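## Task

Lift the big bottle marked 1.5M Tris-HCl from the shelf without moving anything else there, set it upright on the steel cart's upper tray, and close the fridge door; all items already standing on the cart must remain standing at the end.

## Robot and tools

Robot: two UR-style arms, left_arm and right_arm, each ending in a 16-motor four-finger hand (three fingers plus thumb). right_arm has a right hand; left_arm has the mirror-image left hand. Each hand has a wrist camera: cam_left_wrist and cam_right_wrist (672x504 fisheye). A calibration line per camera gives K and a world-to-camera transform.

World frame (used in results): origin on the floor under the point halfway between the two arm bases, which sit 0.90 m up. +x points forward (the way the arms face), +z up, and left_arm is on the +y side. Printed positions can be a few cm off.

Hand point frame: +z runs along the straight fingers toward the tips; +y comes out of the palm face (palm surface at y = -0.062 m); on the right hand +x runs across the palm away from the thumb, on the left hand +x points toward the thumb. A rigid mast below the wrist on the palm side can strike objects.

The 48-number row (used by execute_actions and move): one flat list for both arms, every value in [-1, 1]. Positions 1-24 are left_arm, 25-48 right_arm. Per arm: dx, dy, dz, rx, ry, rz, then 16 hand motors in this order: index_mcp, index_abd, index_pip, index_dip, middle_mcp, middle_abd, middle_pip, middle_dip, ring_mcp, ring_abd, ring_pip, ring_dip, thumb_cmc, thumb_axl, thumb_mcp, thumb_ipl, then current_limit, speed.
- dx..rz are an offset, not a pose: measured from that arm's Hand target as it stood when the action or move began, along that Hand target's own axes. 1.0 = 0.6 m for dx,dy,dz and 180 degrees for the rotation vector rx,ry,rz. In a multi-row action each row counts from the same start, not from the row before; sending the same offset again moves further. All six zero means hold/return to the Hand target.
- The 16 motor numbers are absolute goal angles, scaled linearly between each hinge's two stops. Straight values: _mcp -0.75, _abd 0.00, _pip -0.58, _dip -0.70, thumb_cmc -0.71, thumb_axl -0.68, thumb_mcp -0.23, thumb_ipl -0.17. Toward +1 the fingers curl toward the palm and thumb_cmc swings the thumb in front of the palm. A 0 is a real goal, so to keep a hand unchanged resend its hand_goal values.
- current_limit: -1..+1 maps to 0..550 mA per motor (starts +0.4). speed: set-point rate (speed+1)/2 x 8.5 rad/s (starts -0.6). Both persist until changed.

Tools:
- execute_actions(actions, cameras): actions is a list of actions, each up to 15 rows at 1/30 s per row; a short action holds its final row to fill 15 steps. An empty list returns state plus images. cameras: list of names, ["all"], or [] for none.
- move(target, speed, blend, stop_force, zero, blocking, cameras): straight-line hand paths toward target, one 48-number row or a list of up to 15 rows, all offsets from the same starting Hand targets. speed in m/s (0.002-3.2, default 0.25; turning up to twice that in rad/s). blend in metres to round corners in a list. stop_force in N (4-120) ends an arm's path when its wrist sensor feels that much push against its travel; unreliable for light objects and while the hand rotates; leave it out when backing away from contact. zero (default true) re-zeros the sensor first. blocking=false returns early and cannot be combined with stop_force. Moves cap at 10 s.
- wait(seconds 0-10, cameras): run the scene holding current commands.
- stop(cameras): brake a running move.
- zoom_image(camera, region [x0,y0,x1,y1] in pixels, at most 504x504): closer look at the newest image of cam_left_wrist or cam_right_wrist.
- zero_wrist_force(arm: left_arm or right_arm): tare the wrist sensor.
- read_manual(section): licence texts only.
- finished_scene(scene 1 or 2): ends the current scene; irreversible.

Results: end_effector_position (m), end_effector_quat_wxyz, velocities, Hand target (last commanded pose after clipping; next offsets start here), joint positions/torques, Wrist force/torque in the hand's axes plus the peak since last shown, and per motor hand_goal, hand_measured, hand_current_ma, hand_state (moving, goal, blocked, overload). A move adds a line with its ending (done, off_target, moving, held, fault) and limits (paced = pose clipped, held = steps withheld). MOTOR HOT, TORQUE/FORCE FAULT, OVER-TEMPERATURE FAULT and HAND FAULT lines warn of stops.

Cautions: commanded orientation is clipped to 32 degrees from the measured one each step. Arms are stiff: targets beyond firm contact, roughly 150 N outside force, or joint contact torque over the limits (wrist joints about 38-40 N m) stop the arm for 10 s. A finger motor at 495 mA or more for 5 s shuts down for 10 s, so don't squeeze at high current for long. Keep the arms from pressing on each other; the clearance check may hold commands but doesn't always prevent contact. Route paths around an arm's own base. Move gently near shelf items and cart items, don't release a bottle while it is moving, don't drop it or slam the fridge door, and make sure everything stays put without the robot before finishing.

Each tool is called after "Request:" by a JSON object that holds its "api" and its "payload".

## Session

Request:
{"api": "execute_actions", "payload": {"actions": []}}

Scene clock: 0.00 s.
left_arm: end_effector_position=(+0.1302, +0.6492, +1.2818) hand_goal=(-0.754, +0.000, -0.576, -0.696, -0.754, +0.000, -0.576, -0.696, -0.754, +0.000, -0.576, -0.696, -0.714, -0.678, -0.226, -0.168) hand_measured=(-0.754, +0.000, -0.576, -0.696, -0.754, +0.000, -0.576, -0.696, -0.754, +0.000, -0.576, -0.696, -0.714, -0.678, -0.226, -0.168) hand_current_ma=(+0, +0, +0, +0, +0, +0, +0, +0, +0, +0, +0, +0, +0, +0, +0, +0) hand_state=(goal, goal, goal, goal, goal, goal, goal, goal, goal, goal, goal, goal, goal, goal, goal, goal) hand_current_limit=0.40 hand_speed=-0.60 end_effector_quat_wxyz=(+0.063, -0.212, +0.908, -0.357) | right_arm: end_effector_position=(+0.1893, -0.5307, +1.2385) hand_goal=(-0.754, +0.000, -0.576, -0.696, -0.754, +0.000, -0.576, -0.696, -0.754, +0.000, -0.576, -0.696, -0.714, -0.678, -0.226, -0.168) hand_measured=(-0.754, +0.000, -0.576, -0.696, -0.754, +0.000, -0.576, -0.696, -0.754, +0.000, -0.576, -0.696, -0.714, -0.678, -0.226, -0.168) hand_current_ma=(+0, +0, +0, +0, +0, +0, +0, +0, +0, +0, +0, +0, +0, +0, +0, +0) hand_state=(goal, goal, goal, goal, goal, goal, goal, goal, goal, goal, goal, goal, goal, goal, goal, goal) hand_current_limit=0.40 hand_speed=-0.60 end_effector_quat_wxyz=(-0.054, +0.032, +0.933, -0.356)
Joint positions: left_arm=[0.236 -2.06 2.206 1.272 2.3 1.29] | right_arm=[-0.306 -2.06 2.287 1.234 2.3 1.29]
Joint velocities: within noise
Joint torques (N m): no reading
Wrist force (N): no reading
Wrist torque (N m): no reading
Wrist force, peak (N): no reading
Hand target: left_arm +0.1302, +0.6492, +1.2818; +0.063, -0.212, +0.908, -0.357 | right_arm +0.1893, -0.5307, +1.2385; -0.054, +0.032, +0.933, -0.356

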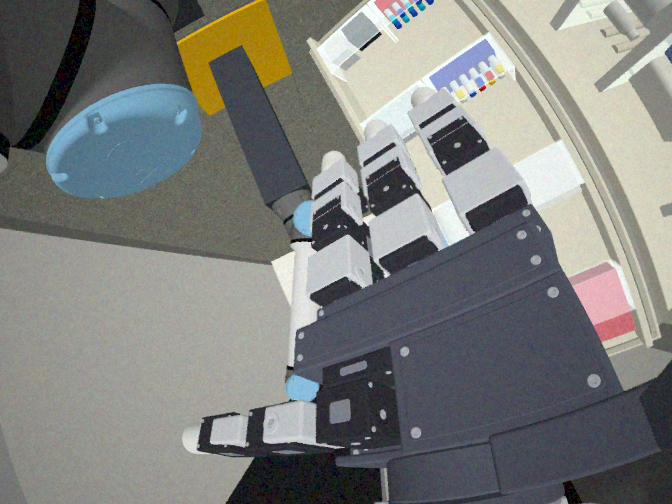

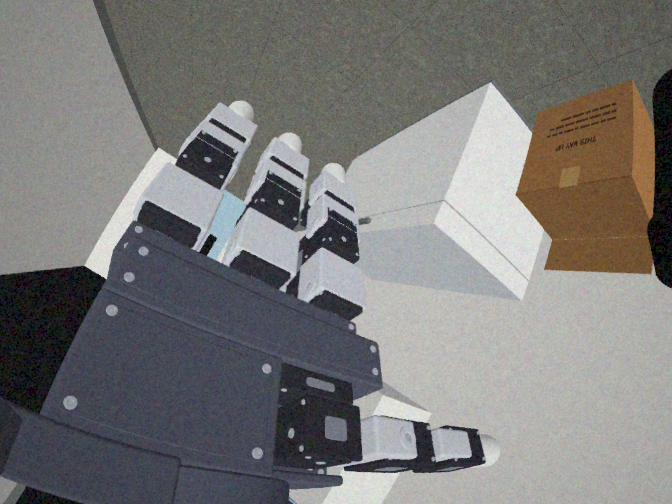

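Request:
{"api": "zoom_image", "payload": {"camera": "cam_left_wrist", "region": [300, 0, 672, 372]}}

Request:
{"api": "zoom_image", "payload": {"camera": "cam_right_wrist", "region": [300, 0, 672, 372]}}

Scaled by 1.355 from the camera's 672x504 image, which has a finer 960x720 frame.

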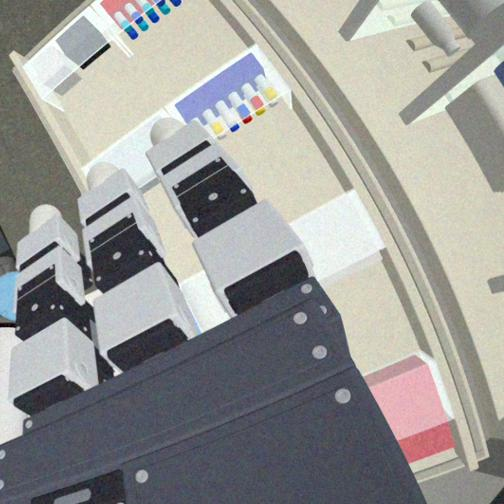

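Scaled by 1.355 from the camera's 672x504 image, which has a finer 960x720 frame.

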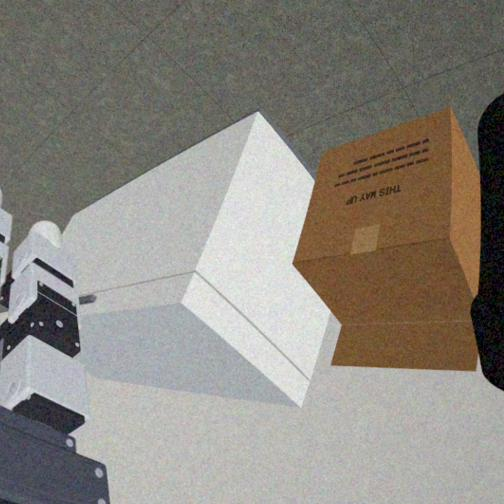

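Request:
{"api": "move", "payload": {"target": [0,0,0,0.0185,-0.3375,-0.3694,-0.754,0,-0.576,-0.696,-0.754,0,-0.576,-0.696,-0.754,0,-0.576,-0.696,-0.714,-0.678,-0.226,-0.168,0.4,-0.6,0,0,0,0,0,0,-0.754,0,-0.576,-0.696,-0.754,0,-0.576,-0.696,-0.754,0,-0.576,-0.696,-0.714,-0.678,-0.226,-0.168,0.4,-0.6], "cameras": ["cam_left_wrist"], "speed": 0.4}}

Scene clock: 156.40 s.
left_arm: end_effector_position=(+0.1308, +0.6519, +1.2818) hand_goal=(-0.754, +0.000, -0.576, -0.696, -0.754, +0.000, -0.576, -0.696, -0.754, +0.000, -0.576, -0.696, -0.714, -0.678, -0.226, -0.168) hand_measured=(-0.748, +0.000, -0.576, -0.696, -0.748, +0.000, -0.576, -0.696, -0.750, +0.000, -0.576, -0.696, -0.710, -0.678, -0.224, -0.168) hand_current_ma=(+12, +0, -1, +0, +11, +0, -1, +0, +10, +0, -1, +0, +9, +1, +3, +0) hand_state=(goal, goal, goal, goal, goal, goal, goal, goal, goal, goal, goal, goal, goal, goal, goal, goal) hand_current_limit=0.40 hand_speed=-0.60 end_effector_quat_wxyz=(-0.146, +0.801, -0.516, +0.265) end_effector_velocity=(+0.000, -0.001, +0.000) end_effector_angular_velocity=(-0.001, -0.001, -0.004) | right_arm: end_effector_position=(+0.1893, -0.5307, +1.2385) hand_goal=(-0.754, +0.000, -0.576, -0.696, -0.754, +0.000, -0.576, -0.696, -0.754, +0.000, -0.576, -0.696, -0.714, -0.678, -0.226, -0.168) hand_measured=(-0.748, +0.000, -0.576, -0.696, -0.748, +0.000, -0.576, -0.696, -0.748, +0.000, -0.576, -0.696, -0.710, -0.678, -0.224, -0.168) hand_current_ma=(+3, +0, +0, +0, +3, +0, +0, +0, +3, +0, +0, +0, +2, +0, +0, +0) hand_state=(goal, goal, goal, goal, goal, goal, goal, goal, goal, goal, goal, goal, goal, goal, goal, goal) hand_current_limit=0.40 hand_speed=-0.60 end_effector_quat_wxyz=(-0.054, +0.032, +0.933, -0.356)
Joint positions: left_arm=[-0.258 -2.426 2.24 1.15 1.462 -0.651] | right_arm=[-0.306 -2.06 2.287 1.234 2.3 1.29]
Joint velocities: left_arm=[0.003 0.001 0 -0.003 0.004 0.005] | right_arm=[within noise]
Joint torques (N m): left_arm=[13.6 14.18 -34.57 -0.12 1.28 2.41] | right_arm=[-2.49 1.97 -34.83 4.16 1.3 -0.25]
Wrist force (N): left_arm=[-0.1 -0.4 1.0] | right_arm=[-0.1 -0.4 -0.1]
Wrist torque (N m): left_arm=[-0.17 0.00 0.06] | right_arm=[-0.05 0.01 -0.02]
Wrist force, peak (N): left_arm=[1.4 0.2 -0.1] | right_arm=[0.0 -0.3 0.5]
Hand target: left_arm +0.1302, +0.6492, +1.2818; -0.297, +0.792, -0.491, +0.208 | right_arm +0.1893, -0.5307, +1.2385; -0.054, +0.032, +0.933, -0.356
Off the commanded pose: left_arm 0.003 m, 19 deg | right_arm 0.000 m, 0 deg.
move: off_target (left_arm)
camera_calibration:
cam_left_wrist: T_world_to_cam=[[0.206155, 0.968841, 0.137282, -0.867868], [0.118698, -0.16402, 0.97929, -1.21052], [0.971293, -0.18559, -0.148814, 0.311386], [0, 0, 0, 1]] pos_world=[0.020155, 0.700067, 1.35093]
Images, in order (width x height): cam_left_wrist 672x504.

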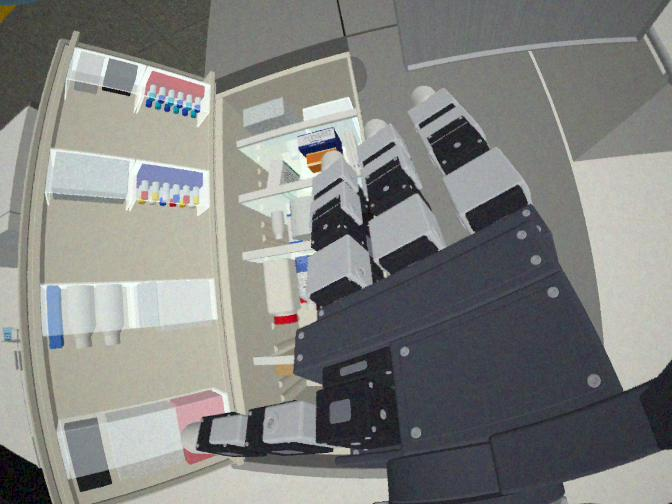

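Request:
{"api": "zoom_image", "payload": {"camera": "cam_left_wrist", "region": [200, 80, 420, 410]}}

Scaled by 1.527 from the camera's 672x504 image, which has a finer 960x720 frame.

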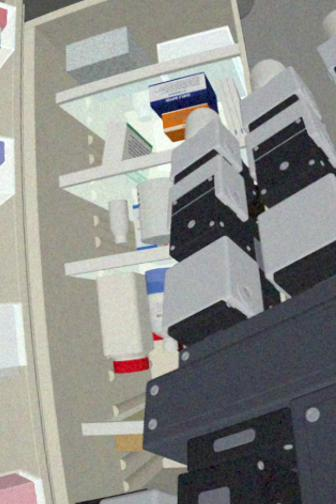

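Request:
{"api": "move", "payload": {"target": [0.27,-0.2705,0.198,-0.0085,0.0895,-0.1054,0.48,0,0.73,0.17,0.48,0,0.73,0.17,0.48,0,0.73,0.17,-0.714,-0.678,-0.226,-0.168,0.4,0.2,0,0,0,0,0,0,-0.754,0,-0.576,-0.696,-0.754,0,-0.576,-0.696,-0.754,0,-0.576,-0.696,-0.714,-0.678,-0.226,-0.168,0.4,-0.6], "cameras": ["cam_left_wrist"], "speed": 0.4}}

Scene clock: 233.23 s.
left_arm: end_effector_position=(+0.3799, +0.5902, +1.3097) hand_goal=(+0.480, +0.000, +0.730, +0.170, +0.480, +0.000, +0.730, +0.170, +0.480, +0.000, +0.730, +0.170, -0.714, -0.678, -0.226, -0.168) hand_measured=(+0.444, +0.000, +0.696, +0.164, +0.436, +0.000, +0.688, +0.162, +0.440, +0.000, +0.684, +0.162, -0.710, -0.678, -0.224, -0.168) hand_current_ma=(-119, +0, -99, -14, -146, +0, -131, -17, -129, +0, -147, -18, +9, +1, +3, +0) hand_state=(blocked, goal, blocked, goal, blocked, goal, blocked, goal, blocked, goal, blocked, goal, goal, goal, goal, goal) hand_current_limit=0.40 hand_speed=0.20 end_effector_quat_wxyz=(-0.177, +0.829, -0.394, +0.356) | right_arm: end_effector_position=(+0.1893, -0.5307, +1.2385) hand_goal=(-0.754, +0.000, -0.576, -0.696, -0.754, +0.000, -0.576, -0.696, -0.754, +0.000, -0.576, -0.696, -0.714, -0.678, -0.226, -0.168) hand_measured=(-0.748, +0.000, -0.576, -0.696, -0.748, +0.000, -0.576, -0.696, -0.748, +0.000, -0.576, -0.696, -0.710, -0.678, -0.224, -0.168) hand_current_ma=(+3, +0, +0, +0, +3, +0, +0, +0, +3, +0, +0, +0, +2, +0, +0, +0) hand_state=(goal, goal, goal, goal, goal, goal, goal, goal, goal, goal, goal, goal, goal, goal, goal, goal) hand_current_limit=0.40 hand_speed=-0.60 end_effector_quat_wxyz=(-0.054, +0.032, +0.933, -0.356)
Joint positions: left_arm=[-0.307 -2.074 2.101 0.754 1.336 -0.893] | right_arm=[-0.306 -2.06 2.287 1.234 2.3 1.29]
Joint torques (N m): left_arm=[4.98 14.74 -44.54 -0.4 -0.91 -2.22] | right_arm=[0.05 2.63 -35.12 3.84 1.3 -0.26]
Wrist force (N): left_arm=[0.5 -0.1 0.3] | right_arm=[-0.1 -0.3 0.3]
Wrist torque (N m): left_arm=[0.17 -0.01 0.19] | right_arm=[-0.05 0.01 -0.02]
Wrist force, peak (N): left_arm=[1.8 -0.8 2.7] | right_arm=[0.1 -0.5 0.3]
Hand target: left_arm +0.3801, +0.5902, +1.3097; -0.177, +0.829, -0.394, +0.356 | right_arm +0.1893, -0.5307, +1.2385; -0.054, +0.032, +0.933, -0.356
Off the commanded pose: left_arm 0.000 m, 0 deg | right_arm 0.000 m, 0 deg.
move: done
camera_calibration:
cam_left_wrist: T_world_to_cam=[[-0.0241113, 0.998968, 0.0384808, -0.664227], [-0.056347, -0.0397888, 0.997618, -1.30837], [0.99812, 0.0218856, 0.0572482, -0.340345], [0, 0, 0, 1]] pos_world=[0.249967, 0.618932, 1.3503]
Images, in order (width x height): cam_left_wrist 672x504.

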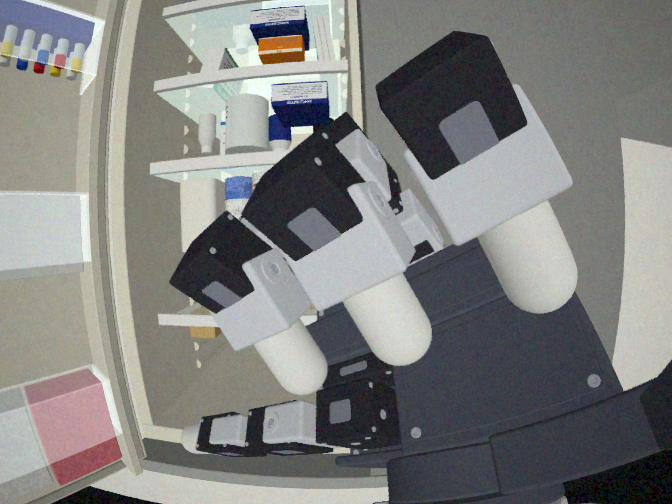

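Request:
{"api": "move", "payload": {"target": [0.113,-0.1435,-0.171,0,0,0,-0.9,0,-0.576,-0.696,-0.9,0,-0.576,-0.696,-0.9,0,-0.576,-0.696,-0.714,-0.678,-0.226,-0.168,0.4,0.2,0,0,0,0,0,0,-0.754,0,-0.576,-0.696,-0.754,0,-0.576,-0.696,-0.754,0,-0.576,-0.696,-0.714,-0.678,-0.226,-0.168,0.4,-0.6], "cameras": ["cam_left_wrist"], "speed": 0.4}}

Request:
{"api": "zoom_image", "payload": {"camera": "cam_left_wrist", "region": [100, 0, 400, 300]}}

Scene clock: 250.60 s.
left_arm: end_effector_position=(+0.3804, +0.5902, +1.4597) hand_goal=(-0.900, +0.000, -0.576, -0.696, -0.900, +0.000, -0.576, -0.696, -0.900, +0.000, -0.576, -0.696, -0.714, -0.678, -0.226, -0.168) hand_measured=(-0.886, +0.000, -0.572, -0.694, -0.886, +0.000, -0.572, -0.694, -0.888, +0.000, -0.572, -0.694, -0.710, -0.678, -0.224, -0.168) hand_current_ma=(+35, +0, +8, +4, +34, +0, +9, +5, +31, +0, +10, +4, +9, +1, +3, +0) hand_state=(goal, goal, goal, goal, goal, goal, goal, goal, goal, goal, goal, goal, goal, goal, goal, goal) hand_current_limit=0.40 hand_speed=0.20 end_effector_quat_wxyz=(-0.177, +0.829, -0.394, +0.356) | right_arm: end_effector_position=(+0.1893, -0.5307, +1.2385) hand_goal=(-0.754, +0.000, -0.576, -0.696, -0.754, +0.000, -0.576, -0.696, -0.754, +0.000, -0.576, -0.696, -0.714, -0.678, -0.226, -0.168) hand_measured=(-0.748, +0.000, -0.576, -0.696, -0.748, +0.000, -0.576, -0.696, -0.748, +0.000, -0.576, -0.696, -0.710, -0.678, -0.224, -0.168) hand_current_ma=(+3, +0, +0, +0, +3, +0, +0, +0, +3, +0, +0, +0, +2, +0, +0, +0) hand_state=(goal, goal, goal, goal, goal, goal, goal, goal, goal, goal, goal, goal, goal, goal, goal, goal) hand_current_limit=0.40 hand_speed=-0.60 end_effector_quat_wxyz=(-0.054, +0.032, +0.933, -0.356)
Joint positions: left_arm=[-0.307 -2.047 1.823 1.005 1.336 -0.893] | right_arm=[-0.306 -2.06 2.287 1.234 2.3 1.29]
Joint torques (N m): left_arm=[-13.66 -9.73 -46.99 3.56 -0.32 -2.44] | right_arm=[-2.63 2.88 -34.6 4.03 1.31 -0.27]
Wrist force (N): left_arm=[0.1 0.2 0.5] | right_arm=[-0.2 -0.3 0.1]
Wrist torque (N m): left_arm=[-0.06 -0.05 0.04] | right_arm=[-0.05 0.02 -0.03]
Wrist force, peak (N): left_arm=[-1.1 2.3 2.7] | right_arm=[-0.2 -0.4 0.4]
Hand target: left_arm +0.3803, +0.5902, +1.4599; -0.177, +0.829, -0.394, +0.356 | right_arm +0.1893, -0.5307, +1.2385; -0.054, +0.032, +0.933, -0.356
Off the commanded pose: left_arm 0.000 m, 0 deg | right_arm 0.000 m, 0 deg.
move: done
camera_calibration:
cam_left_wrist: T_world_to_cam=[[-0.0243076, 0.998968, 0.0383649, -0.669671], [-0.0564397, -0.0396864, 0.997617, -1.45814], [0.99811, 0.0220843, 0.0573462, -0.349602], [0, 0, 0, 1]] pos_world=[0.250367, 0.618832, 1.5004]
Images, in order (width x height): cam_left_wrist 672x504.

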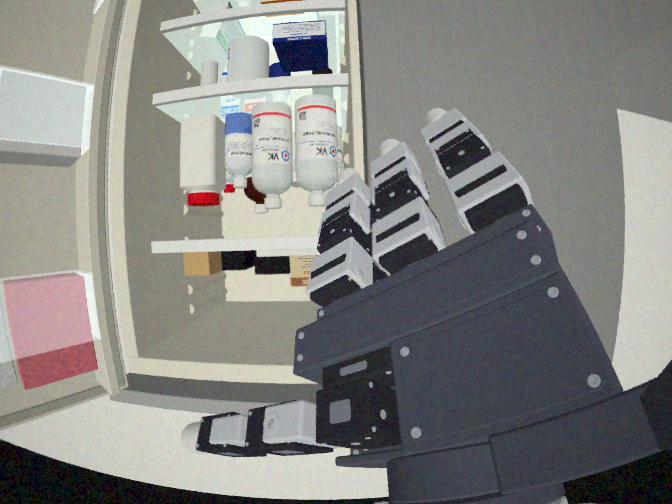

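Scaled by 1.680 from the camera's 672x504 image, which has a finer 960x720 frame.

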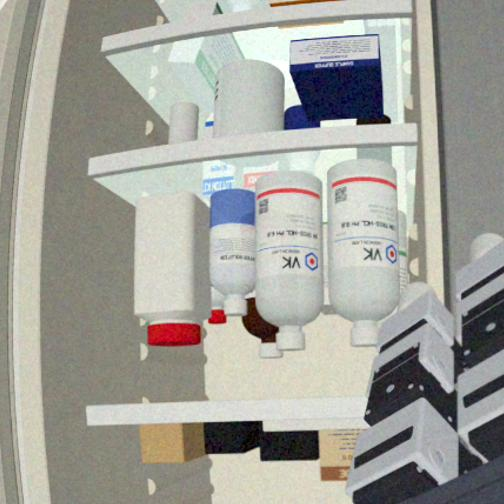

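Request:
{"api": "zoom_image", "payload": {"camera": "cam_left_wrist", "region": [240, 90, 350, 210]}}

Scaled by 4.200 from the camera's 672x504 image, which has a finer 960x720 frame.

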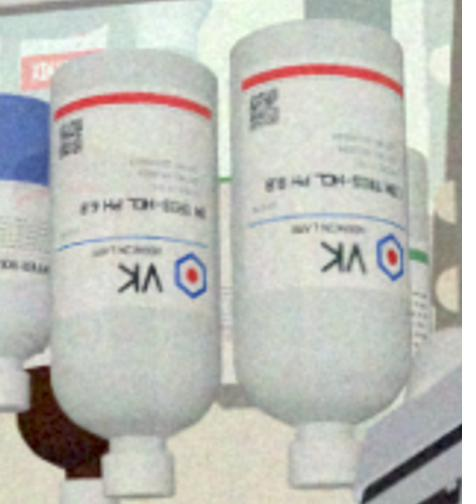

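Request:
{"api": "move", "payload": {"target": [-0.142,-0.142,0.029,-0.038,-0.2455,-0.29,-0.9,0,-0.576,-0.696,-0.9,0,-0.576,-0.696,-0.9,0,-0.576,-0.696,-0.714,-0.678,-0.226,-0.168,0.4,0.2,0,0,0,0,0,0,-0.754,0,-0.576,-0.696,-0.754,0,-0.576,-0.696,-0.754,0,-0.576,-0.696,-0.714,-0.678,-0.226,-0.168,0.4,-0.6], "cameras": ["cam_left_wrist"], "speed": 0.5}}

Scene clock: 324.23 s.
left_arm: end_effector_position=(+0.4007, +0.7102, +1.4583) hand_goal=(-0.900, +0.000, -0.576, -0.696, -0.900, +0.000, -0.576, -0.696, -0.900, +0.000, -0.576, -0.696, -0.714, -0.678, -0.226, -0.168) hand_measured=(-0.890, +0.000, -0.572, -0.694, -0.890, +0.000, -0.572, -0.694, -0.890, +0.000, -0.572, -0.694, -0.710, -0.678, -0.224, -0.168) hand_current_ma=(+27, +0, +8, +4, +27, +0, +8, +5, +24, +0, +9, +4, +9, +1, +5, +0) hand_state=(goal, goal, goal, goal, goal, goal, goal, goal, goal, goal, goal, goal, goal, goal, goal, goal) hand_current_limit=0.40 hand_speed=0.20 end_effector_quat_wxyz=(-0.090, +0.992, +0.075, +0.046) | right_arm: end_effector_position=(+0.1893, -0.5307, +1.2385) hand_goal=(-0.754, +0.000, -0.576, -0.696, -0.754, +0.000, -0.576, -0.696, -0.754, +0.000, -0.576, -0.696, -0.714, -0.678, -0.226, -0.168) hand_measured=(-0.748, +0.000, -0.576, -0.696, -0.748, +0.000, -0.576, -0.696, -0.748, +0.000, -0.576, -0.696, -0.710, -0.678, -0.224, -0.168) hand_current_ma=(+3, +0, +0, +0, +3, +0, +0, +0, +3, +0, +0, +0, +2, +0, +0, +0) hand_state=(goal, goal, goal, goal, goal, goal, goal, goal, goal, goal, goal, goal, goal, goal, goal, goal) hand_current_limit=0.40 hand_speed=-0.60 end_effector_quat_wxyz=(-0.054, +0.032, +0.933, -0.356)
Joint positions: left_arm=[0.057 -1.726 1.662 1.545 1.39 -1.655] | right_arm=[-0.306 -2.06 2.287 1.234 2.3 1.29]
Joint torques (N m): left_arm=[7.63 -19.66 -33.3 3.66 0.96 -2.36] | right_arm=[-1.69 1.86 -35.09 3.91 1.07 -0.43]
Wrist force (N): left_arm=[0.3 0.1 0.9] | right_arm=[-0.1 -0.5 0.5]
Wrist torque (N m): left_arm=[0.09 -0.07 0.09] | right_arm=[-0.11 0.00 -0.02]
Wrist force, peak (N): left_arm=[0.4 -0.3 1.4] | right_arm=[-0.1 -0.5 0.5]
Hand target: left_arm +0.4006, +0.7102, +1.4583; -0.089, +0.992, +0.075, +0.046 | right_arm +0.1893, -0.5307, +1.2385; -0.054, +0.032, +0.933, -0.356
Off the commanded pose: left_arm 0.000 m, 0 deg | right_arm 0.000 m, 0 deg.
move: done
camera_calibration:
cam_left_wrist: T_world_to_cam=[[-0.860723, 0.505749, 0.0580787, -0.132411], [0.311277, 0.432587, 0.846153, -1.71264], [0.402817, 0.746382, -0.529766, 0.207921], [0, 0, 0, 1]] pos_world=[0.335381, 0.652641, 1.56699]
Images, in order (width x height): cam_left_wrist 672x504.

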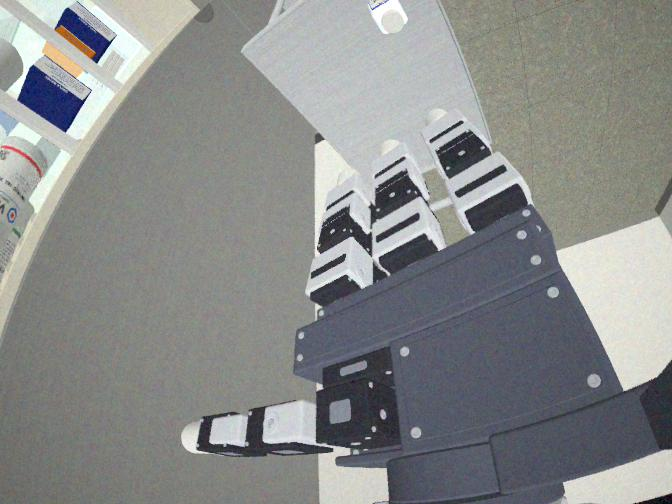

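Request:
{"api": "zoom_image", "payload": {"camera": "cam_left_wrist", "region": [0, 120, 80, 290]}}

Request:
{"api": "zoom_image", "payload": {"camera": "cam_left_wrist", "region": [220, 0, 520, 250]}}

Scaled by 2.965 from the camera's 672x504 image, which has a finer 960x720 frame.

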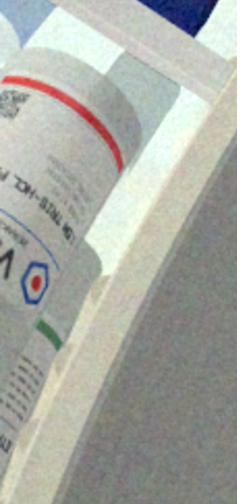

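Scaled by 1.680 from the camera's 672x504 image, which has a finer 960x720 frame.

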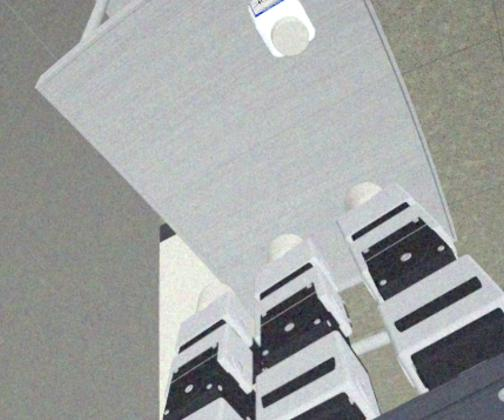

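Request:
{"api": "move", "payload": {"target": [0.1715,0.238,0.059,0.038,0.2455,0.29,-0.9,0,-0.576,-0.696,-0.9,0,-0.576,-0.696,-0.9,0,-0.576,-0.696,-0.714,-0.678,-0.226,-0.168,0.4,0.2,0,0,0,0,0,0,-0.754,0,-0.576,-0.696,-0.754,0,-0.576,-0.696,-0.754,0,-0.576,-0.696,-0.714,-0.678,-0.226,-0.168,0.4,-0.6], "cameras": ["cam_left_wrist"], "speed": 0.4}}

Request:
{"api": "zoom_image", "payload": {"camera": "cam_left_wrist", "region": [180, 0, 400, 220]}}

Scene clock: 358.67 s.
left_arm: end_effector_position=(+0.5271, +0.5922, +1.4101) hand_goal=(-0.900, +0.000, -0.576, -0.696, -0.900, +0.000, -0.576, -0.696, -0.900, +0.000, -0.576, -0.696, -0.714, -0.678, -0.226, -0.168) hand_measured=(-0.882, +0.008, -0.570, -0.692, -0.880, +0.082, -0.568, -0.694, -0.890, +0.008, -0.572, -0.694, -0.710, -0.678, -0.224, -0.168) hand_current_ma=(+49, +15, +12, +5, +55, +253, +18, +5, +27, +14, +9, +4, +9, +1, +5, +0) hand_state=(goal, goal, goal, goal, goal, blocked, goal, goal, goal, goal, goal, goal, goal, goal, goal, goal) hand_current_limit=0.40 hand_speed=0.20 end_effector_quat_wxyz=(-0.176, +0.829, -0.394, +0.356) | right_arm: end_effector_position=(+0.1893, -0.5307, +1.2385) hand_goal=(-0.754, +0.000, -0.576, -0.696, -0.754, +0.000, -0.576, -0.696, -0.754, +0.000, -0.576, -0.696, -0.714, -0.678, -0.226, -0.168) hand_measured=(-0.748, +0.000, -0.576, -0.696, -0.748, +0.000, -0.576, -0.696, -0.748, +0.000, -0.576, -0.696, -0.710, -0.678, -0.224, -0.168) hand_current_ma=(+3, +0, +0, +0, +3, +0, +0, +0, +3, +0, +0, +0, +2, +0, +0, +0) hand_state=(goal, goal, goal, goal, goal, goal, goal, goal, goal, goal, goal, goal, goal, goal, goal, goal) hand_current_limit=0.40 hand_speed=-0.60 end_effector_quat_wxyz=(-0.054, +0.032, +0.933, -0.356)
Joint positions: left_arm=[-0.173 -1.785 1.742 0.806 1.433 -0.798] | right_arm=[-0.306 -2.06 2.287 1.234 2.3 1.29]
Joint torques (N m): left_arm=[13.55 -13.8 -49.24 -1.74 0.82 2.25] | right_arm=[-2.17 3.57 -35.51 4.09 1.12 -0.07]
Wrist force (N): left_arm=[-4.0 0.8 -2.2] | right_arm=[0.0 -0.1 0.2]
Wrist torque (N m): left_arm=[0.00 -0.43 -0.48] | right_arm=[-0.02 -0.01 0.00]
Wrist force, peak (N): left_arm=[-9.9 4.9 -21.9] | right_arm=[-0.2 -0.3 0.5]
Hand target: left_arm +0.5271, +0.5922, +1.4101; -0.177, +0.829, -0.394, +0.356 | right_arm +0.1893, -0.5307, +1.2385; -0.054, +0.032, +0.933, -0.356
Off the commanded pose: left_arm 0.000 m, 0 deg | right_arm 0.000 m, 0 deg.
move: done
camera_calibration:
cam_left_wrist: T_world_to_cam=[[-0.0243076, 0.998968, 0.0383649, -0.666196], [-0.0564397, -0.0396864, 0.997617, -1.40019], [0.99811, 0.0220843, 0.0573462, -0.493219], [0, 0, 0, 1]] pos_world=[0.397067, 0.620832, 1.4507]
Images, in order (width x height): cam_left_wrist 672x504.

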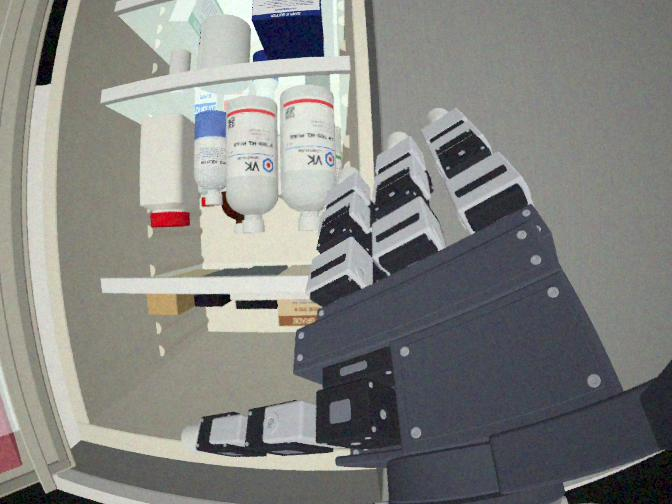

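Scaled by 2.291 from the camera's 672x504 image, which has a finer 960x720 frame.

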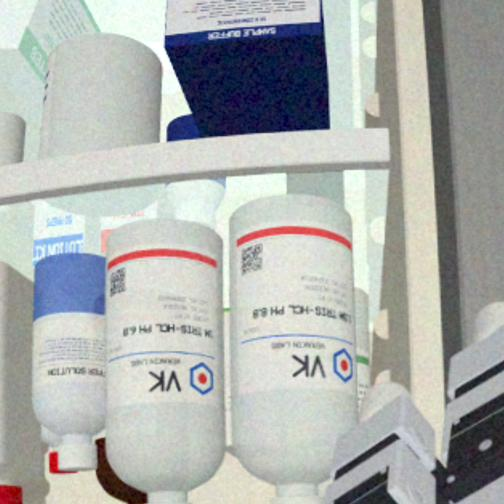

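Request:
{"api": "move", "payload": {"target": [[-0.0735,0.0878,-0.121,0,0,0,-0.9,0,-0.576,-0.696,-0.9,0,-0.576,-0.696,-0.9,0,-0.576,-0.696,-0.714,-0.678,-0.226,-0.168,0.4,0.2,0,0,0,0,0,0,-0.754,0,-0.576,-0.696,-0.754,0,-0.576,-0.696,-0.754,0,-0.576,-0.696,-0.714,-0.678,-0.226,-0.168,0.4,-0.6],[0.0835,0.212,-0.1287,0,0,0,-0.9,0,-0.576,-0.696,-0.9,0,-0.576,-0.696,-0.9,0,-0.576,-0.696,-0.714,-0.678,-0.226,-0.168,0.4,0.2,0,0,0,0,0,0,-0.754,0,-0.576,-0.696,-0.754,0,-0.576,-0.696,-0.754,0,-0.576,-0.696,-0.714,-0.678,-0.226,-0.168,0.4,-0.6]], "cameras": ["cam_left_wrist"], "speed": 0.25}}

Request:
{"api": "zoom_image", "payload": {"camera": "cam_left_wrist", "region": [180, 0, 420, 240]}}

Scene clock: 374.37 s.
left_arm: end_effector_position=(+0.4256, +0.4724, +1.4126) hand_goal=(-0.900, +0.000, -0.576, -0.696, -0.900, +0.000, -0.576, -0.696, -0.900, +0.000, -0.576, -0.696, -0.714, -0.678, -0.226, -0.168) hand_measured=(-0.884, +0.006, -0.570, -0.694, -0.884, +0.006, -0.570, -0.694, -0.890, +0.006, -0.572, -0.694, -0.710, -0.678, -0.224, -0.168) hand_current_ma=(+40, +11, +10, +5, +40, +9, +12, +5, +25, +11, +9, +4, +9, +1, +5, +0) hand_state=(goal, goal, goal, goal, goal, goal, goal, goal, goal, goal, goal, goal, goal, goal, goal, goal) hand_current_limit=0.40 hand_speed=0.20 end_effector_quat_wxyz=(-0.177, +0.829, -0.394, +0.356) end_effector_velocity=(+0.001, -0.001, +0.000) end_effector_angular_velocity=(-0.002, -0.001, +0.003) | right_arm: end_effector_position=(+0.1893, -0.5307, +1.2385) hand_goal=(-0.754, +0.000, -0.576, -0.696, -0.754, +0.000, -0.576, -0.696, -0.754, +0.000, -0.576, -0.696, -0.714, -0.678, -0.226, -0.168) hand_measured=(-0.748, +0.000, -0.576, -0.696, -0.748, +0.000, -0.576, -0.696, -0.748, +0.000, -0.576, -0.696, -0.710, -0.678, -0.224, -0.168) hand_current_ma=(+3, +0, +0, +0, +3, +0, +0, +0, +3, +0, +0, +0, +2, +0, +0, +0) hand_state=(goal, goal, goal, goal, goal, goal, goal, goal, goal, goal, goal, goal, goal, goal, goal, goal) hand_current_limit=0.40 hand_speed=-0.60 end_effector_quat_wxyz=(-0.054, +0.032, +0.933, -0.356)
Joint positions: left_arm=[-0.703 -1.999 1.9 0.996 1.069 -1.208] | right_arm=[-0.306 -2.06 2.287 1.234 2.3 1.29]
Joint velocities: left_arm=[-0.002 0 0 0 -0.002 -0.005] | right_arm=[within noise]
Joint torques (N m): left_arm=[-13.27 -12.23 -45.69 0.8 -2.97 -2.23] | right_arm=[-1.36 2.38 -35.32 4.37 1.04 -0.4]
Wrist force (N): left_arm=[-0.2 0.8 -0.6] | right_arm=[0.2 -0.3 0.2]
Wrist torque (N m): left_arm=[0.15 -0.02 0.06] | right_arm=[-0.05 -0.03 0.01]
Wrist force, peak (N): left_arm=[-4.1 0.4 -2.5] | right_arm=[0.2 -0.2 0.5]
Hand target: left_arm +0.4256, +0.4723, +1.4127; -0.177, +0.829, -0.394, +0.356 | right_arm +0.1893, -0.5307, +1.2385; -0.054, +0.032, +0.933, -0.356
Off the commanded pose: left_arm 0.000 m, 0 deg | right_arm 0.000 m, 0 deg.
move: done
camera_calibration:
cam_left_wrist: T_world_to_cam=[[-0.0242041, 0.99897, 0.0383743, -0.54913], [-0.0563441, -0.0396877, 0.997622, -1.4133], [0.998118, 0.0219844, 0.0572467, -0.389322], [0, 0, 0, 1]] pos_world=[0.295667, 0.501032, 1.4533]
Images, in order (width x height): cam_left_wrist 672x504.

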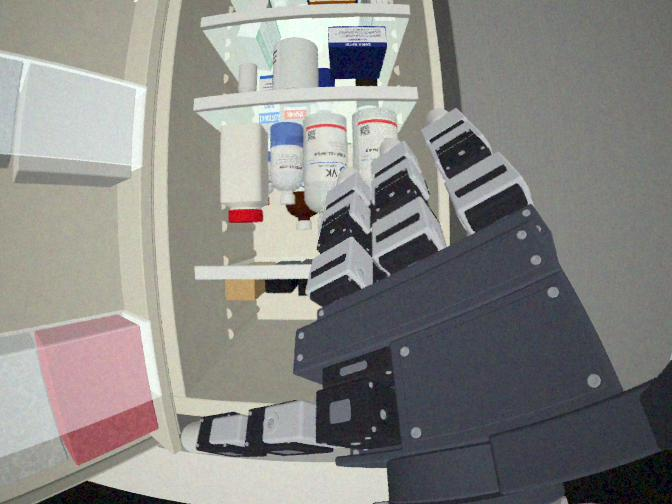

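Scaled by 2.100 from the camera's 672x504 image, which has a finer 960x720 frame.

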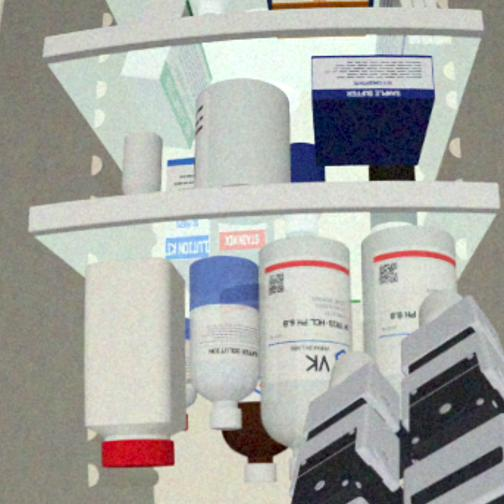

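Request:
{"api": "move", "payload": {"target": [-0.0307,-0.2815,-0.2893,0,0,0,-0.9,0,-0.576,-0.696,-0.9,0,-0.576,-0.696,-0.9,0,-0.576,-0.696,-0.714,-0.678,-0.226,-0.168,0.4,0.2,0,0,0,0,0,0,-0.754,0,-0.576,-0.696,-0.754,0,-0.576,-0.696,-0.754,0,-0.576,-0.696,-0.714,-0.678,-0.226,-0.168,0.4,-0.6], "cameras": ["cam_left_wrist"], "speed": 0.4}}

Request:
{"api": "zoom_image", "payload": {"camera": "cam_left_wrist", "region": [200, 0, 380, 180]}}

Scene clock: 449.33 s.
left_arm: end_effector_position=(+0.3802, +0.5905, +1.6199) hand_goal=(-0.900, +0.000, -0.576, -0.696, -0.900, +0.000, -0.576, -0.696, -0.900, +0.000, -0.576, -0.696, -0.714, -0.678, -0.226, -0.168) hand_measured=(-0.886, +0.006, -0.572, -0.694, -0.886, +0.006, -0.570, -0.694, -0.890, +0.006, -0.572, -0.694, -0.710, -0.678, -0.224, -0.168) hand_current_ma=(+35, +11, +9, +5, +34, +9, +10, +5, +23, +10, +9, +4, +9, +1, +5, +0) hand_state=(goal, goal, goal, goal, goal, goal, goal, goal, goal, goal, goal, goal, goal, goal, goal, goal) hand_current_limit=0.40 hand_speed=0.20 end_effector_quat_wxyz=(-0.177, +0.829, -0.394, +0.356) | right_arm: end_effector_position=(+0.1893, -0.5307, +1.2385) hand_goal=(-0.754, +0.000, -0.576, -0.696, -0.754, +0.000, -0.576, -0.696, -0.754, +0.000, -0.576, -0.696, -0.714, -0.678, -0.226, -0.168) hand_measured=(-0.748, +0.000, -0.576, -0.696, -0.748, +0.000, -0.576, -0.696, -0.748, +0.000, -0.576, -0.696, -0.710, -0.678, -0.224, -0.168) hand_current_ma=(+3, +0, +0, +0, +3, +0, +0, +0, +3, +0, +0, +0, +2, +0, +0, +0) hand_state=(goal, goal, goal, goal, goal, goal, goal, goal, goal, goal, goal, goal, goal, goal, goal, goal) hand_current_limit=0.40 hand_speed=-0.60 end_effector_quat_wxyz=(-0.054, +0.032, +0.933, -0.356)
Joint positions: left_arm=[-0.305 -1.957 1.477 1.261 1.337 -0.892] | right_arm=[-0.306 -2.06 2.287 1.234 2.3 1.29]
Joint torques (N m): left_arm=[15.63 -5.13 -42.5 3.1 0.91 2.12] | right_arm=[-0.18 2.61 -35.17 4.14 1.04 -0.45]
Wrist force (N): left_arm=[0.0 0.0 0.1] | right_arm=[0.2 0.0 0.1]
Wrist torque (N m): left_arm=[0.00 -0.03 -0.11] | right_arm=[-0.01 -0.03 0.02]
Wrist force, peak (N): left_arm=[0.3 3.1 2.8] | right_arm=[-0.1 -0.5 0.5]
Hand target: left_arm +0.3801, +0.5905, +1.6200; -0.177, +0.829, -0.394, +0.356 | right_arm +0.1893, -0.5307, +1.2385; -0.054, +0.032, +0.933, -0.356
Off the commanded pose: left_arm 0.000 m, 0 deg | right_arm 0.000 m, 0 deg.
move: done
camera_calibration:
cam_left_wrist: T_world_to_cam=[[-0.0244042, 0.99897, 0.0382558, -0.675914], [-0.0565365, -0.0395851, 0.997615, -1.61789], [0.998102, 0.0221831, 0.0574443, -0.358812], [0, 0, 0, 1]] pos_world=[0.250166, 0.619133, 1.6605]
Images, in order (width x height): cam_left_wrist 672x504.

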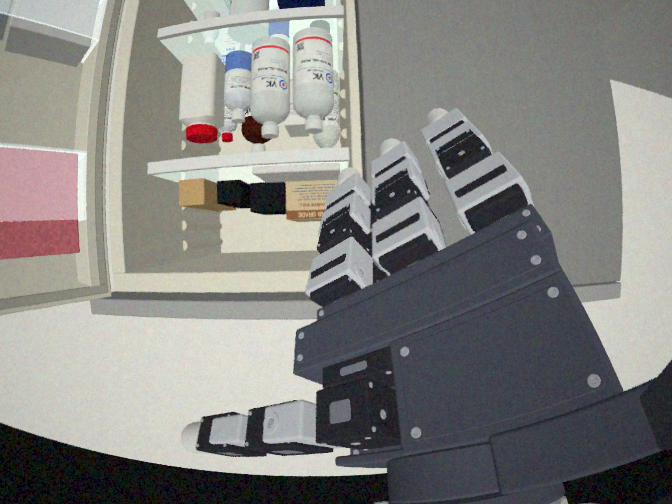

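Scaled by 2.800 from the camera's 672x504 image, which has a finer 960x720 frame.

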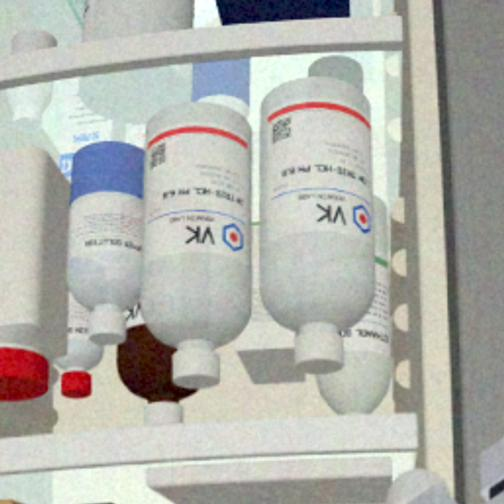

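Request:
{"api": "zoom_image", "payload": {"camera": "cam_left_wrist", "region": [240, 80, 360, 170]}}

Request:
{"api": "zoom_image", "payload": {"camera": "cam_left_wrist", "region": [240, 20, 350, 100]}}

Scaled by 4.200 from the camera's 672x504 image, which has a finer 960x720 frame.

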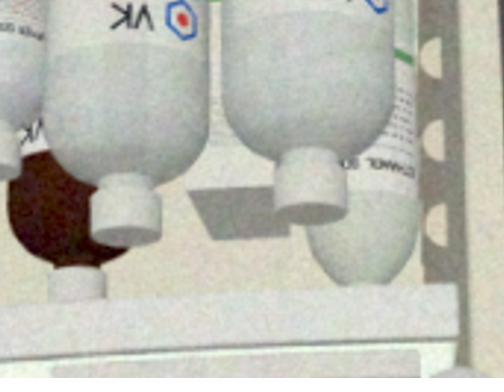

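Scaled by 4.582 from the camera's 672x504 image, which has a finer 960x720 frame.

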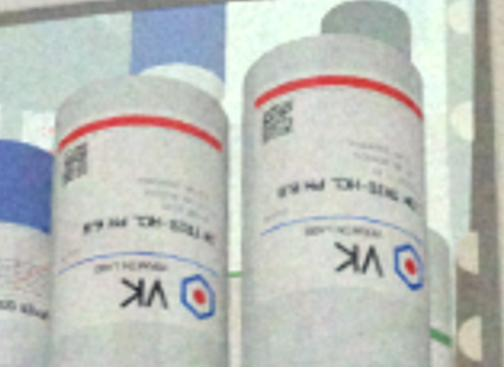

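Request:
{"api": "move", "payload": {"target": [-0.2552,0.0875,0.4905,0,0,0,-0.9,0,-0.576,-0.696,-0.9,0,-0.576,-0.696,-0.9,0,-0.576,-0.696,-0.714,-0.678,-0.226,-0.168,0.4,0.2,0,0,0,0,0,0,-0.754,0,-0.576,-0.696,-0.754,0,-0.576,-0.696,-0.754,0,-0.576,-0.696,-0.714,-0.678,-0.226,-0.168,0.4,-0.6], "cameras": ["cam_left_wrist"], "speed": 0.35}}

Request:
{"api": "zoom_image", "payload": {"camera": "cam_left_wrist", "region": [180, 130, 340, 290]}}

Scene clock: 849.27 s.
left_arm: end_effector_position=(+0.5000, +0.6805, +1.3195) hand_goal=(-0.900, +0.000, -0.576, -0.696, -0.900, +0.000, -0.576, -0.696, -0.900, +0.000, -0.576, -0.696, -0.714, -0.678, -0.226, -0.168) hand_measured=(-0.882, +0.008, -0.570, -0.694, -0.888, +0.004, -0.572, -0.694, -0.892, +0.006, -0.572, -0.694, -0.708, -0.678, -0.224, -0.168) hand_current_ma=(+48, +15, +12, +5, +28, +7, +9, +5, +21, +8, +8, +4, +10, +1, +5, +0) hand_state=(goal, goal, goal, goal, goal, goal, goal, goal, goal, goal, goal, goal, goal, goal, goal, goal) hand_current_limit=0.40 hand_speed=0.20 end_effector_quat_wxyz=(-0.177, +0.829, -0.394, +0.356) | right_arm: end_effector_position=(+0.1893, -0.5307, +1.2385) hand_goal=(-0.754, +0.000, -0.576, -0.696, -0.754, +0.000, -0.576, -0.696, -0.754, +0.000, -0.576, -0.696, -0.714, -0.678, -0.226, -0.168) hand_measured=(-0.748, +0.000, -0.576, -0.696, -0.748, +0.000, -0.576, -0.696, -0.748, +0.000, -0.576, -0.696, -0.710, -0.678, -0.224, -0.168) hand_current_ma=(+3, +0, +0, +0, +3, +0, +0, +0, +3, +0, +0, +0, +2, +0, +0, +0) hand_state=(goal, goal, goal, goal, goal, goal, goal, goal, goal, goal, goal, goal, goal, goal, goal, goal) hand_current_limit=0.40 hand_speed=-0.60 end_effector_quat_wxyz=(-0.054, +0.032, +0.933, -0.356)
Joint positions: left_arm=[0.067 -1.764 1.883 0.635 1.607 -0.633] | right_arm=[-0.306 -2.06 2.287 1.234 2.3 1.29]
Joint torques (N m): left_arm=[2.8 -7.42 -34.4 -2.08 1.06 -1.02] | right_arm=[-1.22 2 -34.36 4.09 0.94 -0.26]
Wrist force (N): left_arm=[-0.1 0.1 -0.2] | right_arm=[-0.2 -0.1 0.3]
Wrist torque (N m): left_arm=[0.00 -0.07 -0.12] | right_arm=[-0.04 0.02 -0.02]
Wrist force, peak (N): left_arm=[-1.3 2.3 -5.4] | right_arm=[0.4 -0.2 0.4]
Hand target: left_arm +0.5000, +0.6805, +1.3194; -0.177, +0.829, -0.394, +0.356 | right_arm +0.1893, -0.5307, +1.2385; -0.054, +0.032, +0.933, -0.356
Off the commanded pose: left_arm 0.000 m, 0 deg | right_arm 0.000 m, 0 deg.
move: done
camera_calibration:
cam_left_wrist: T_world_to_cam=[[-0.0243113, 0.998968, 0.0383623, -0.751583], [-0.0565393, -0.0396862, 0.997611, -1.30779], [0.998104, 0.0220843, 0.0574457, -0.463058], [0, 0, 0, 1]] pos_world=[0.369966, 0.709132, 1.3601]
Images, in order (width x height): cam_left_wrist 672x504.

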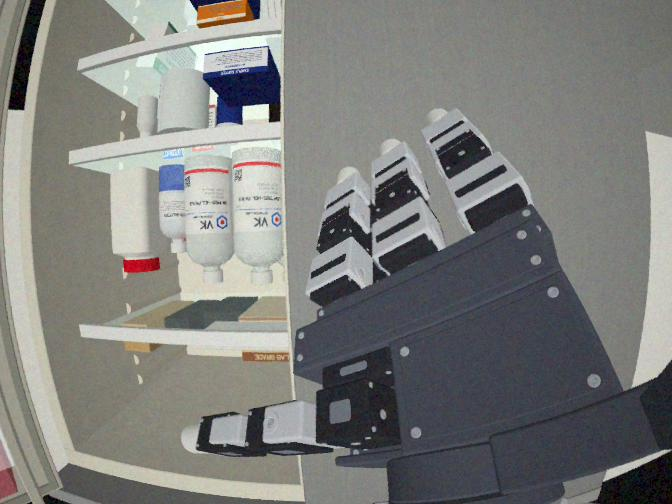

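Scaled by 3.150 from the camera's 672x504 image, which has a finer 960x720 frame.

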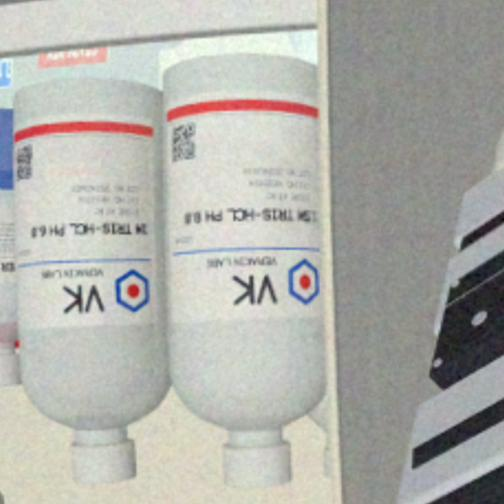

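Request:
{"api": "zoom_image", "payload": {"camera": "cam_left_wrist", "region": [200, 240, 300, 350]}}

Scaled by 4.582 from the camera's 672x504 image, which has a finer 960x720 frame.

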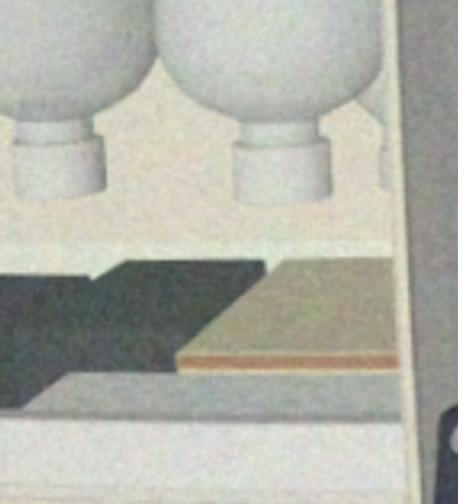

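Request:
{"api": "move", "payload": {"target": [0.3185,0.163,-0.073,0.3348,-0.1397,0.1125,-0.644,0,-0.577,-0.696,-0.644,0,-0.577,-0.696,0.43,0,0.67,0.15,0.83,-0.68,0.787,-0.168,0.4,0.2,0,0,0,0,0,0,-0.754,0,-0.576,-0.696,-0.754,0,-0.576,-0.696,-0.754,0,-0.576,-0.696,-0.714,-0.678,-0.226,-0.168,0.4,-0.6], "cameras": ["cam_left_wrist"], "speed": 0.35}}

Scene clock: 927.60 s.
left_arm: end_effector_position=(+0.5001, +0.4697, +1.3796) hand_goal=(-0.644, +0.000, -0.578, -0.696, -0.644, +0.000, -0.578, -0.696, +0.430, +0.000, +0.670, +0.150, +0.830, -0.680, +0.786, -0.168) hand_measured=(-0.636, +0.002, -0.574, -0.694, -0.636, +0.002, -0.574, -0.694, +0.428, +0.002, +0.664, +0.148, +0.828, -0.680, +0.778, -0.168) hand_current_ma=(+18, +3, +8, +4, +18, +2, +8, +5, -3, +4, -13, -5, -3, +0, -23, +0) hand_state=(goal, goal, goal, goal, goal, goal, goal, goal, goal, goal, goal, goal, goal, goal, goal, goal) hand_current_limit=0.40 hand_speed=0.20 end_effector_quat_wxyz=(+0.697, -0.606, +0.251, -0.289) | right_arm: end_effector_position=(+0.1893, -0.5307, +1.2385) hand_goal=(-0.754, +0.000, -0.576, -0.696, -0.754, +0.000, -0.576, -0.696, -0.754, +0.000, -0.576, -0.696, -0.714, -0.678, -0.226, -0.168) hand_measured=(-0.748, +0.000, -0.576, -0.696, -0.748, +0.000, -0.576, -0.696, -0.748, +0.000, -0.576, -0.696, -0.710, -0.678, -0.224, -0.168) hand_current_ma=(+3, +0, +0, +0, +3, +0, +0, +0, +3, +0, +0, +0, +2, +0, +0, +0) hand_state=(goal, goal, goal, goal, goal, goal, goal, goal, goal, goal, goal, goal, goal, goal, goal, goal) hand_current_limit=0.40 hand_speed=-0.60 end_effector_quat_wxyz=(-0.054, +0.032, +0.933, -0.356)
Joint positions: left_arm=[-1.143 -1.802 2.481 2.842 0.383 -3.496] | right_arm=[-0.306 -2.06 2.287 1.234 2.3 1.29]
Joint torques (N m): left_arm=[15.38 -7.84 -26.35 1.73 2.59 -2.26] | right_arm=[-2.36 2.05 -35.23 4.26 0.85 -0.57]
Wrist force (N): left_arm=[0.1 0.0 -0.6] | right_arm=[0.0 -0.3 0.2]
Wrist torque (N m): left_arm=[-0.06 0.16 -0.08] | right_arm=[-0.06 -0.01 0.00]
Wrist force, peak (N): left_arm=[-1.0 -2.3 0.1] | right_arm=[0.2 -0.1 0.5]
Hand target: left_arm +0.5001, +0.4698, +1.3795; +0.697, -0.606, +0.251, -0.288 | right_arm +0.1893, -0.5307, +1.2385; -0.054, +0.032, +0.933, -0.356
Off the commanded pose: left_arm 0.000 m, 0 deg | right_arm 0.000 m, 0 deg.
move: done
camera_calibration:
cam_left_wrist: T_world_to_cam=[[-0.629564, 0.460547, 0.625736, -0.798095], [-0.235193, -0.880557, 0.411466, -0.0831758], [0.740496, 0.111875, 0.662684, -1.21028], [0, 0, 0, 1]] pos_world=[0.374192, 0.42972, 1.33565]
Images, in order (width x height): cam_left_wrist 672x504.

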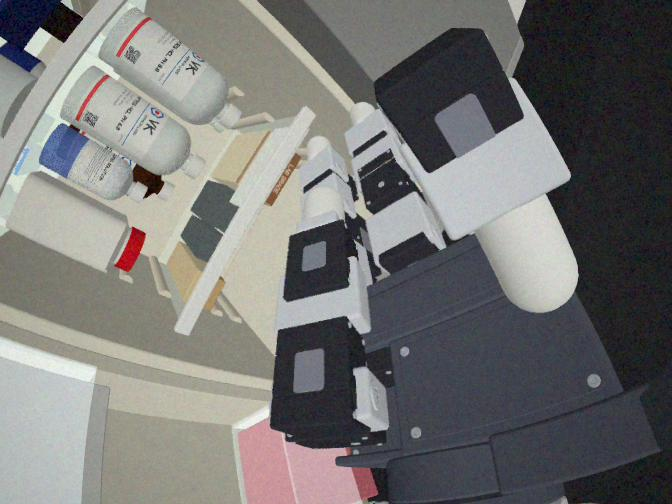

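Request:
{"api": "move", "payload": {"target": [0.059,0.0246,0.175,0,0.055,-0.0077,-0.644,0,-0.577,-0.696,-0.644,0,-0.577,-0.696,0.43,0,0.67,0.15,0.99,-0.605,0.674,-0.168,0.4,0.2,0,0,0,0,0,0,-0.754,0,-0.576,-0.696,-0.754,0,-0.576,-0.696,-0.754,0,-0.576,-0.696,-0.714,-0.678,-0.226,-0.168,0.4,-0.6], "cameras": ["cam_left_wrist"], "speed": 0.25}}

Request:
{"api": "zoom_image", "payload": {"camera": "cam_left_wrist", "region": [100, 0, 440, 340]}}

Scene clock: 1152.50 s.
left_arm: end_effector_position=(+0.6001, +0.5198, +1.3795) hand_goal=(-0.644, +0.000, -0.578, -0.696, -0.644, +0.000, -0.578, -0.696, +0.430, +0.000, +0.670, +0.150, +0.990, -0.606, +0.674, -0.168) hand_measured=(-0.634, +0.002, -0.574, -0.694, -0.636, +0.002, -0.574, -0.694, +0.430, +0.002, +0.664, +0.148, +0.984, -0.610, +0.672, -0.168) hand_current_ma=(+21, +2, +8, +4, +21, +1, +8, +5, -1, +4, -13, -5, -14, -11, -4, +0) hand_state=(goal, goal, goal, goal, goal, goal, goal, goal, goal, goal, goal, goal, goal, goal, goal, goal) hand_current_limit=0.40 hand_speed=0.20 end_effector_quat_wxyz=(+0.669, -0.582, +0.303, -0.348) | right_arm: end_effector_position=(+0.1893, -0.5307, +1.2385) hand_goal=(-0.754, +0.000, -0.576, -0.696, -0.754, +0.000, -0.576, -0.696, -0.754, +0.000, -0.576, -0.696, -0.714, -0.678, -0.226, -0.168) hand_measured=(-0.748, +0.000, -0.576, -0.696, -0.748, +0.000, -0.576, -0.696, -0.748, +0.000, -0.576, -0.696, -0.710, -0.678, -0.224, -0.168) hand_current_ma=(+3, +0, +0, +0, +3, +0, +0, +0, +3, +0, +0, +0, +2, +0, +0, +0) hand_state=(goal, goal, goal, goal, goal, goal, goal, goal, goal, goal, goal, goal, goal, goal, goal, goal) hand_current_limit=0.40 hand_speed=-0.60 end_effector_quat_wxyz=(-0.054, +0.032, +0.933, -0.356)
Joint positions: left_arm=[-0.837 -2.044 2.252 5.219 0.185 -5.436] | right_arm=[-0.306 -2.06 2.287 1.234 2.3 1.29]
Joint torques (N m): left_arm=[5.55 -4.84 -38.85 -7.84 2.53 2.33] | right_arm=[-0.69 3.67 -34.99 4.21 1.1 -0.61]
Wrist force (N): left_arm=[0.1 -0.1 -0.7] | right_arm=[-0.1 0.0 0.2]
Wrist torque (N m): left_arm=[-0.06 0.11 -0.02] | right_arm=[-0.02 0.01 -0.01]
Wrist force, peak (N): left_arm=[-1.4 -0.9 -3.2] | right_arm=[-0.5 0.2 0.3]
Hand target: left_arm +0.6000, +0.5198, +1.3794; +0.669, -0.582, +0.303, -0.348 | right_arm +0.1893, -0.5307, +1.2385; -0.054, +0.032, +0.933, -0.356
Off the commanded pose: left_arm 0.000 m, 0 deg | right_arm 0.000 m, 0 deg.
move: done
camera_calibration:
cam_left_wrist: T_world_to_cam=[[-0.540259, 0.562519, 0.625854, -0.864923], [-0.38421, -0.826583, 0.41127, 0.0461282], [0.748667, -0.0182671, 0.662694, -1.22712], [0, 0, 0, 1]] pos_world=[0.469148, 0.502248, 1.33555]
Images, in order (width x height): cam_left_wrist 672x504.

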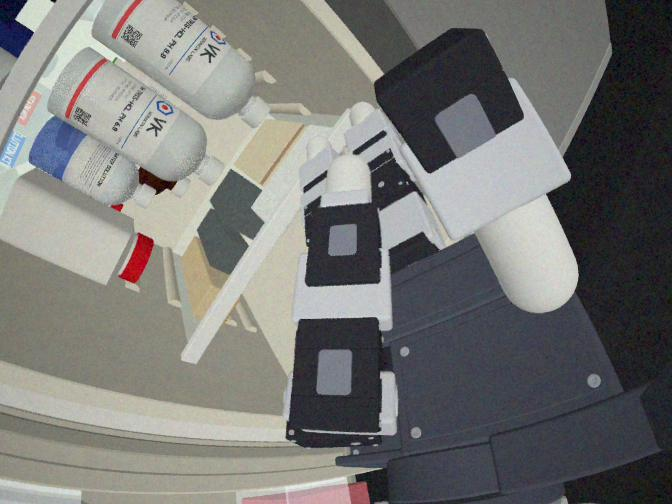

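Scaled by 1.482 from the camera's 672x504 image, which has a finer 960x720 frame.

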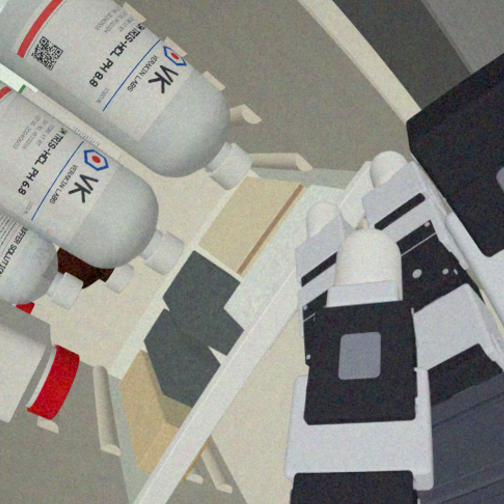

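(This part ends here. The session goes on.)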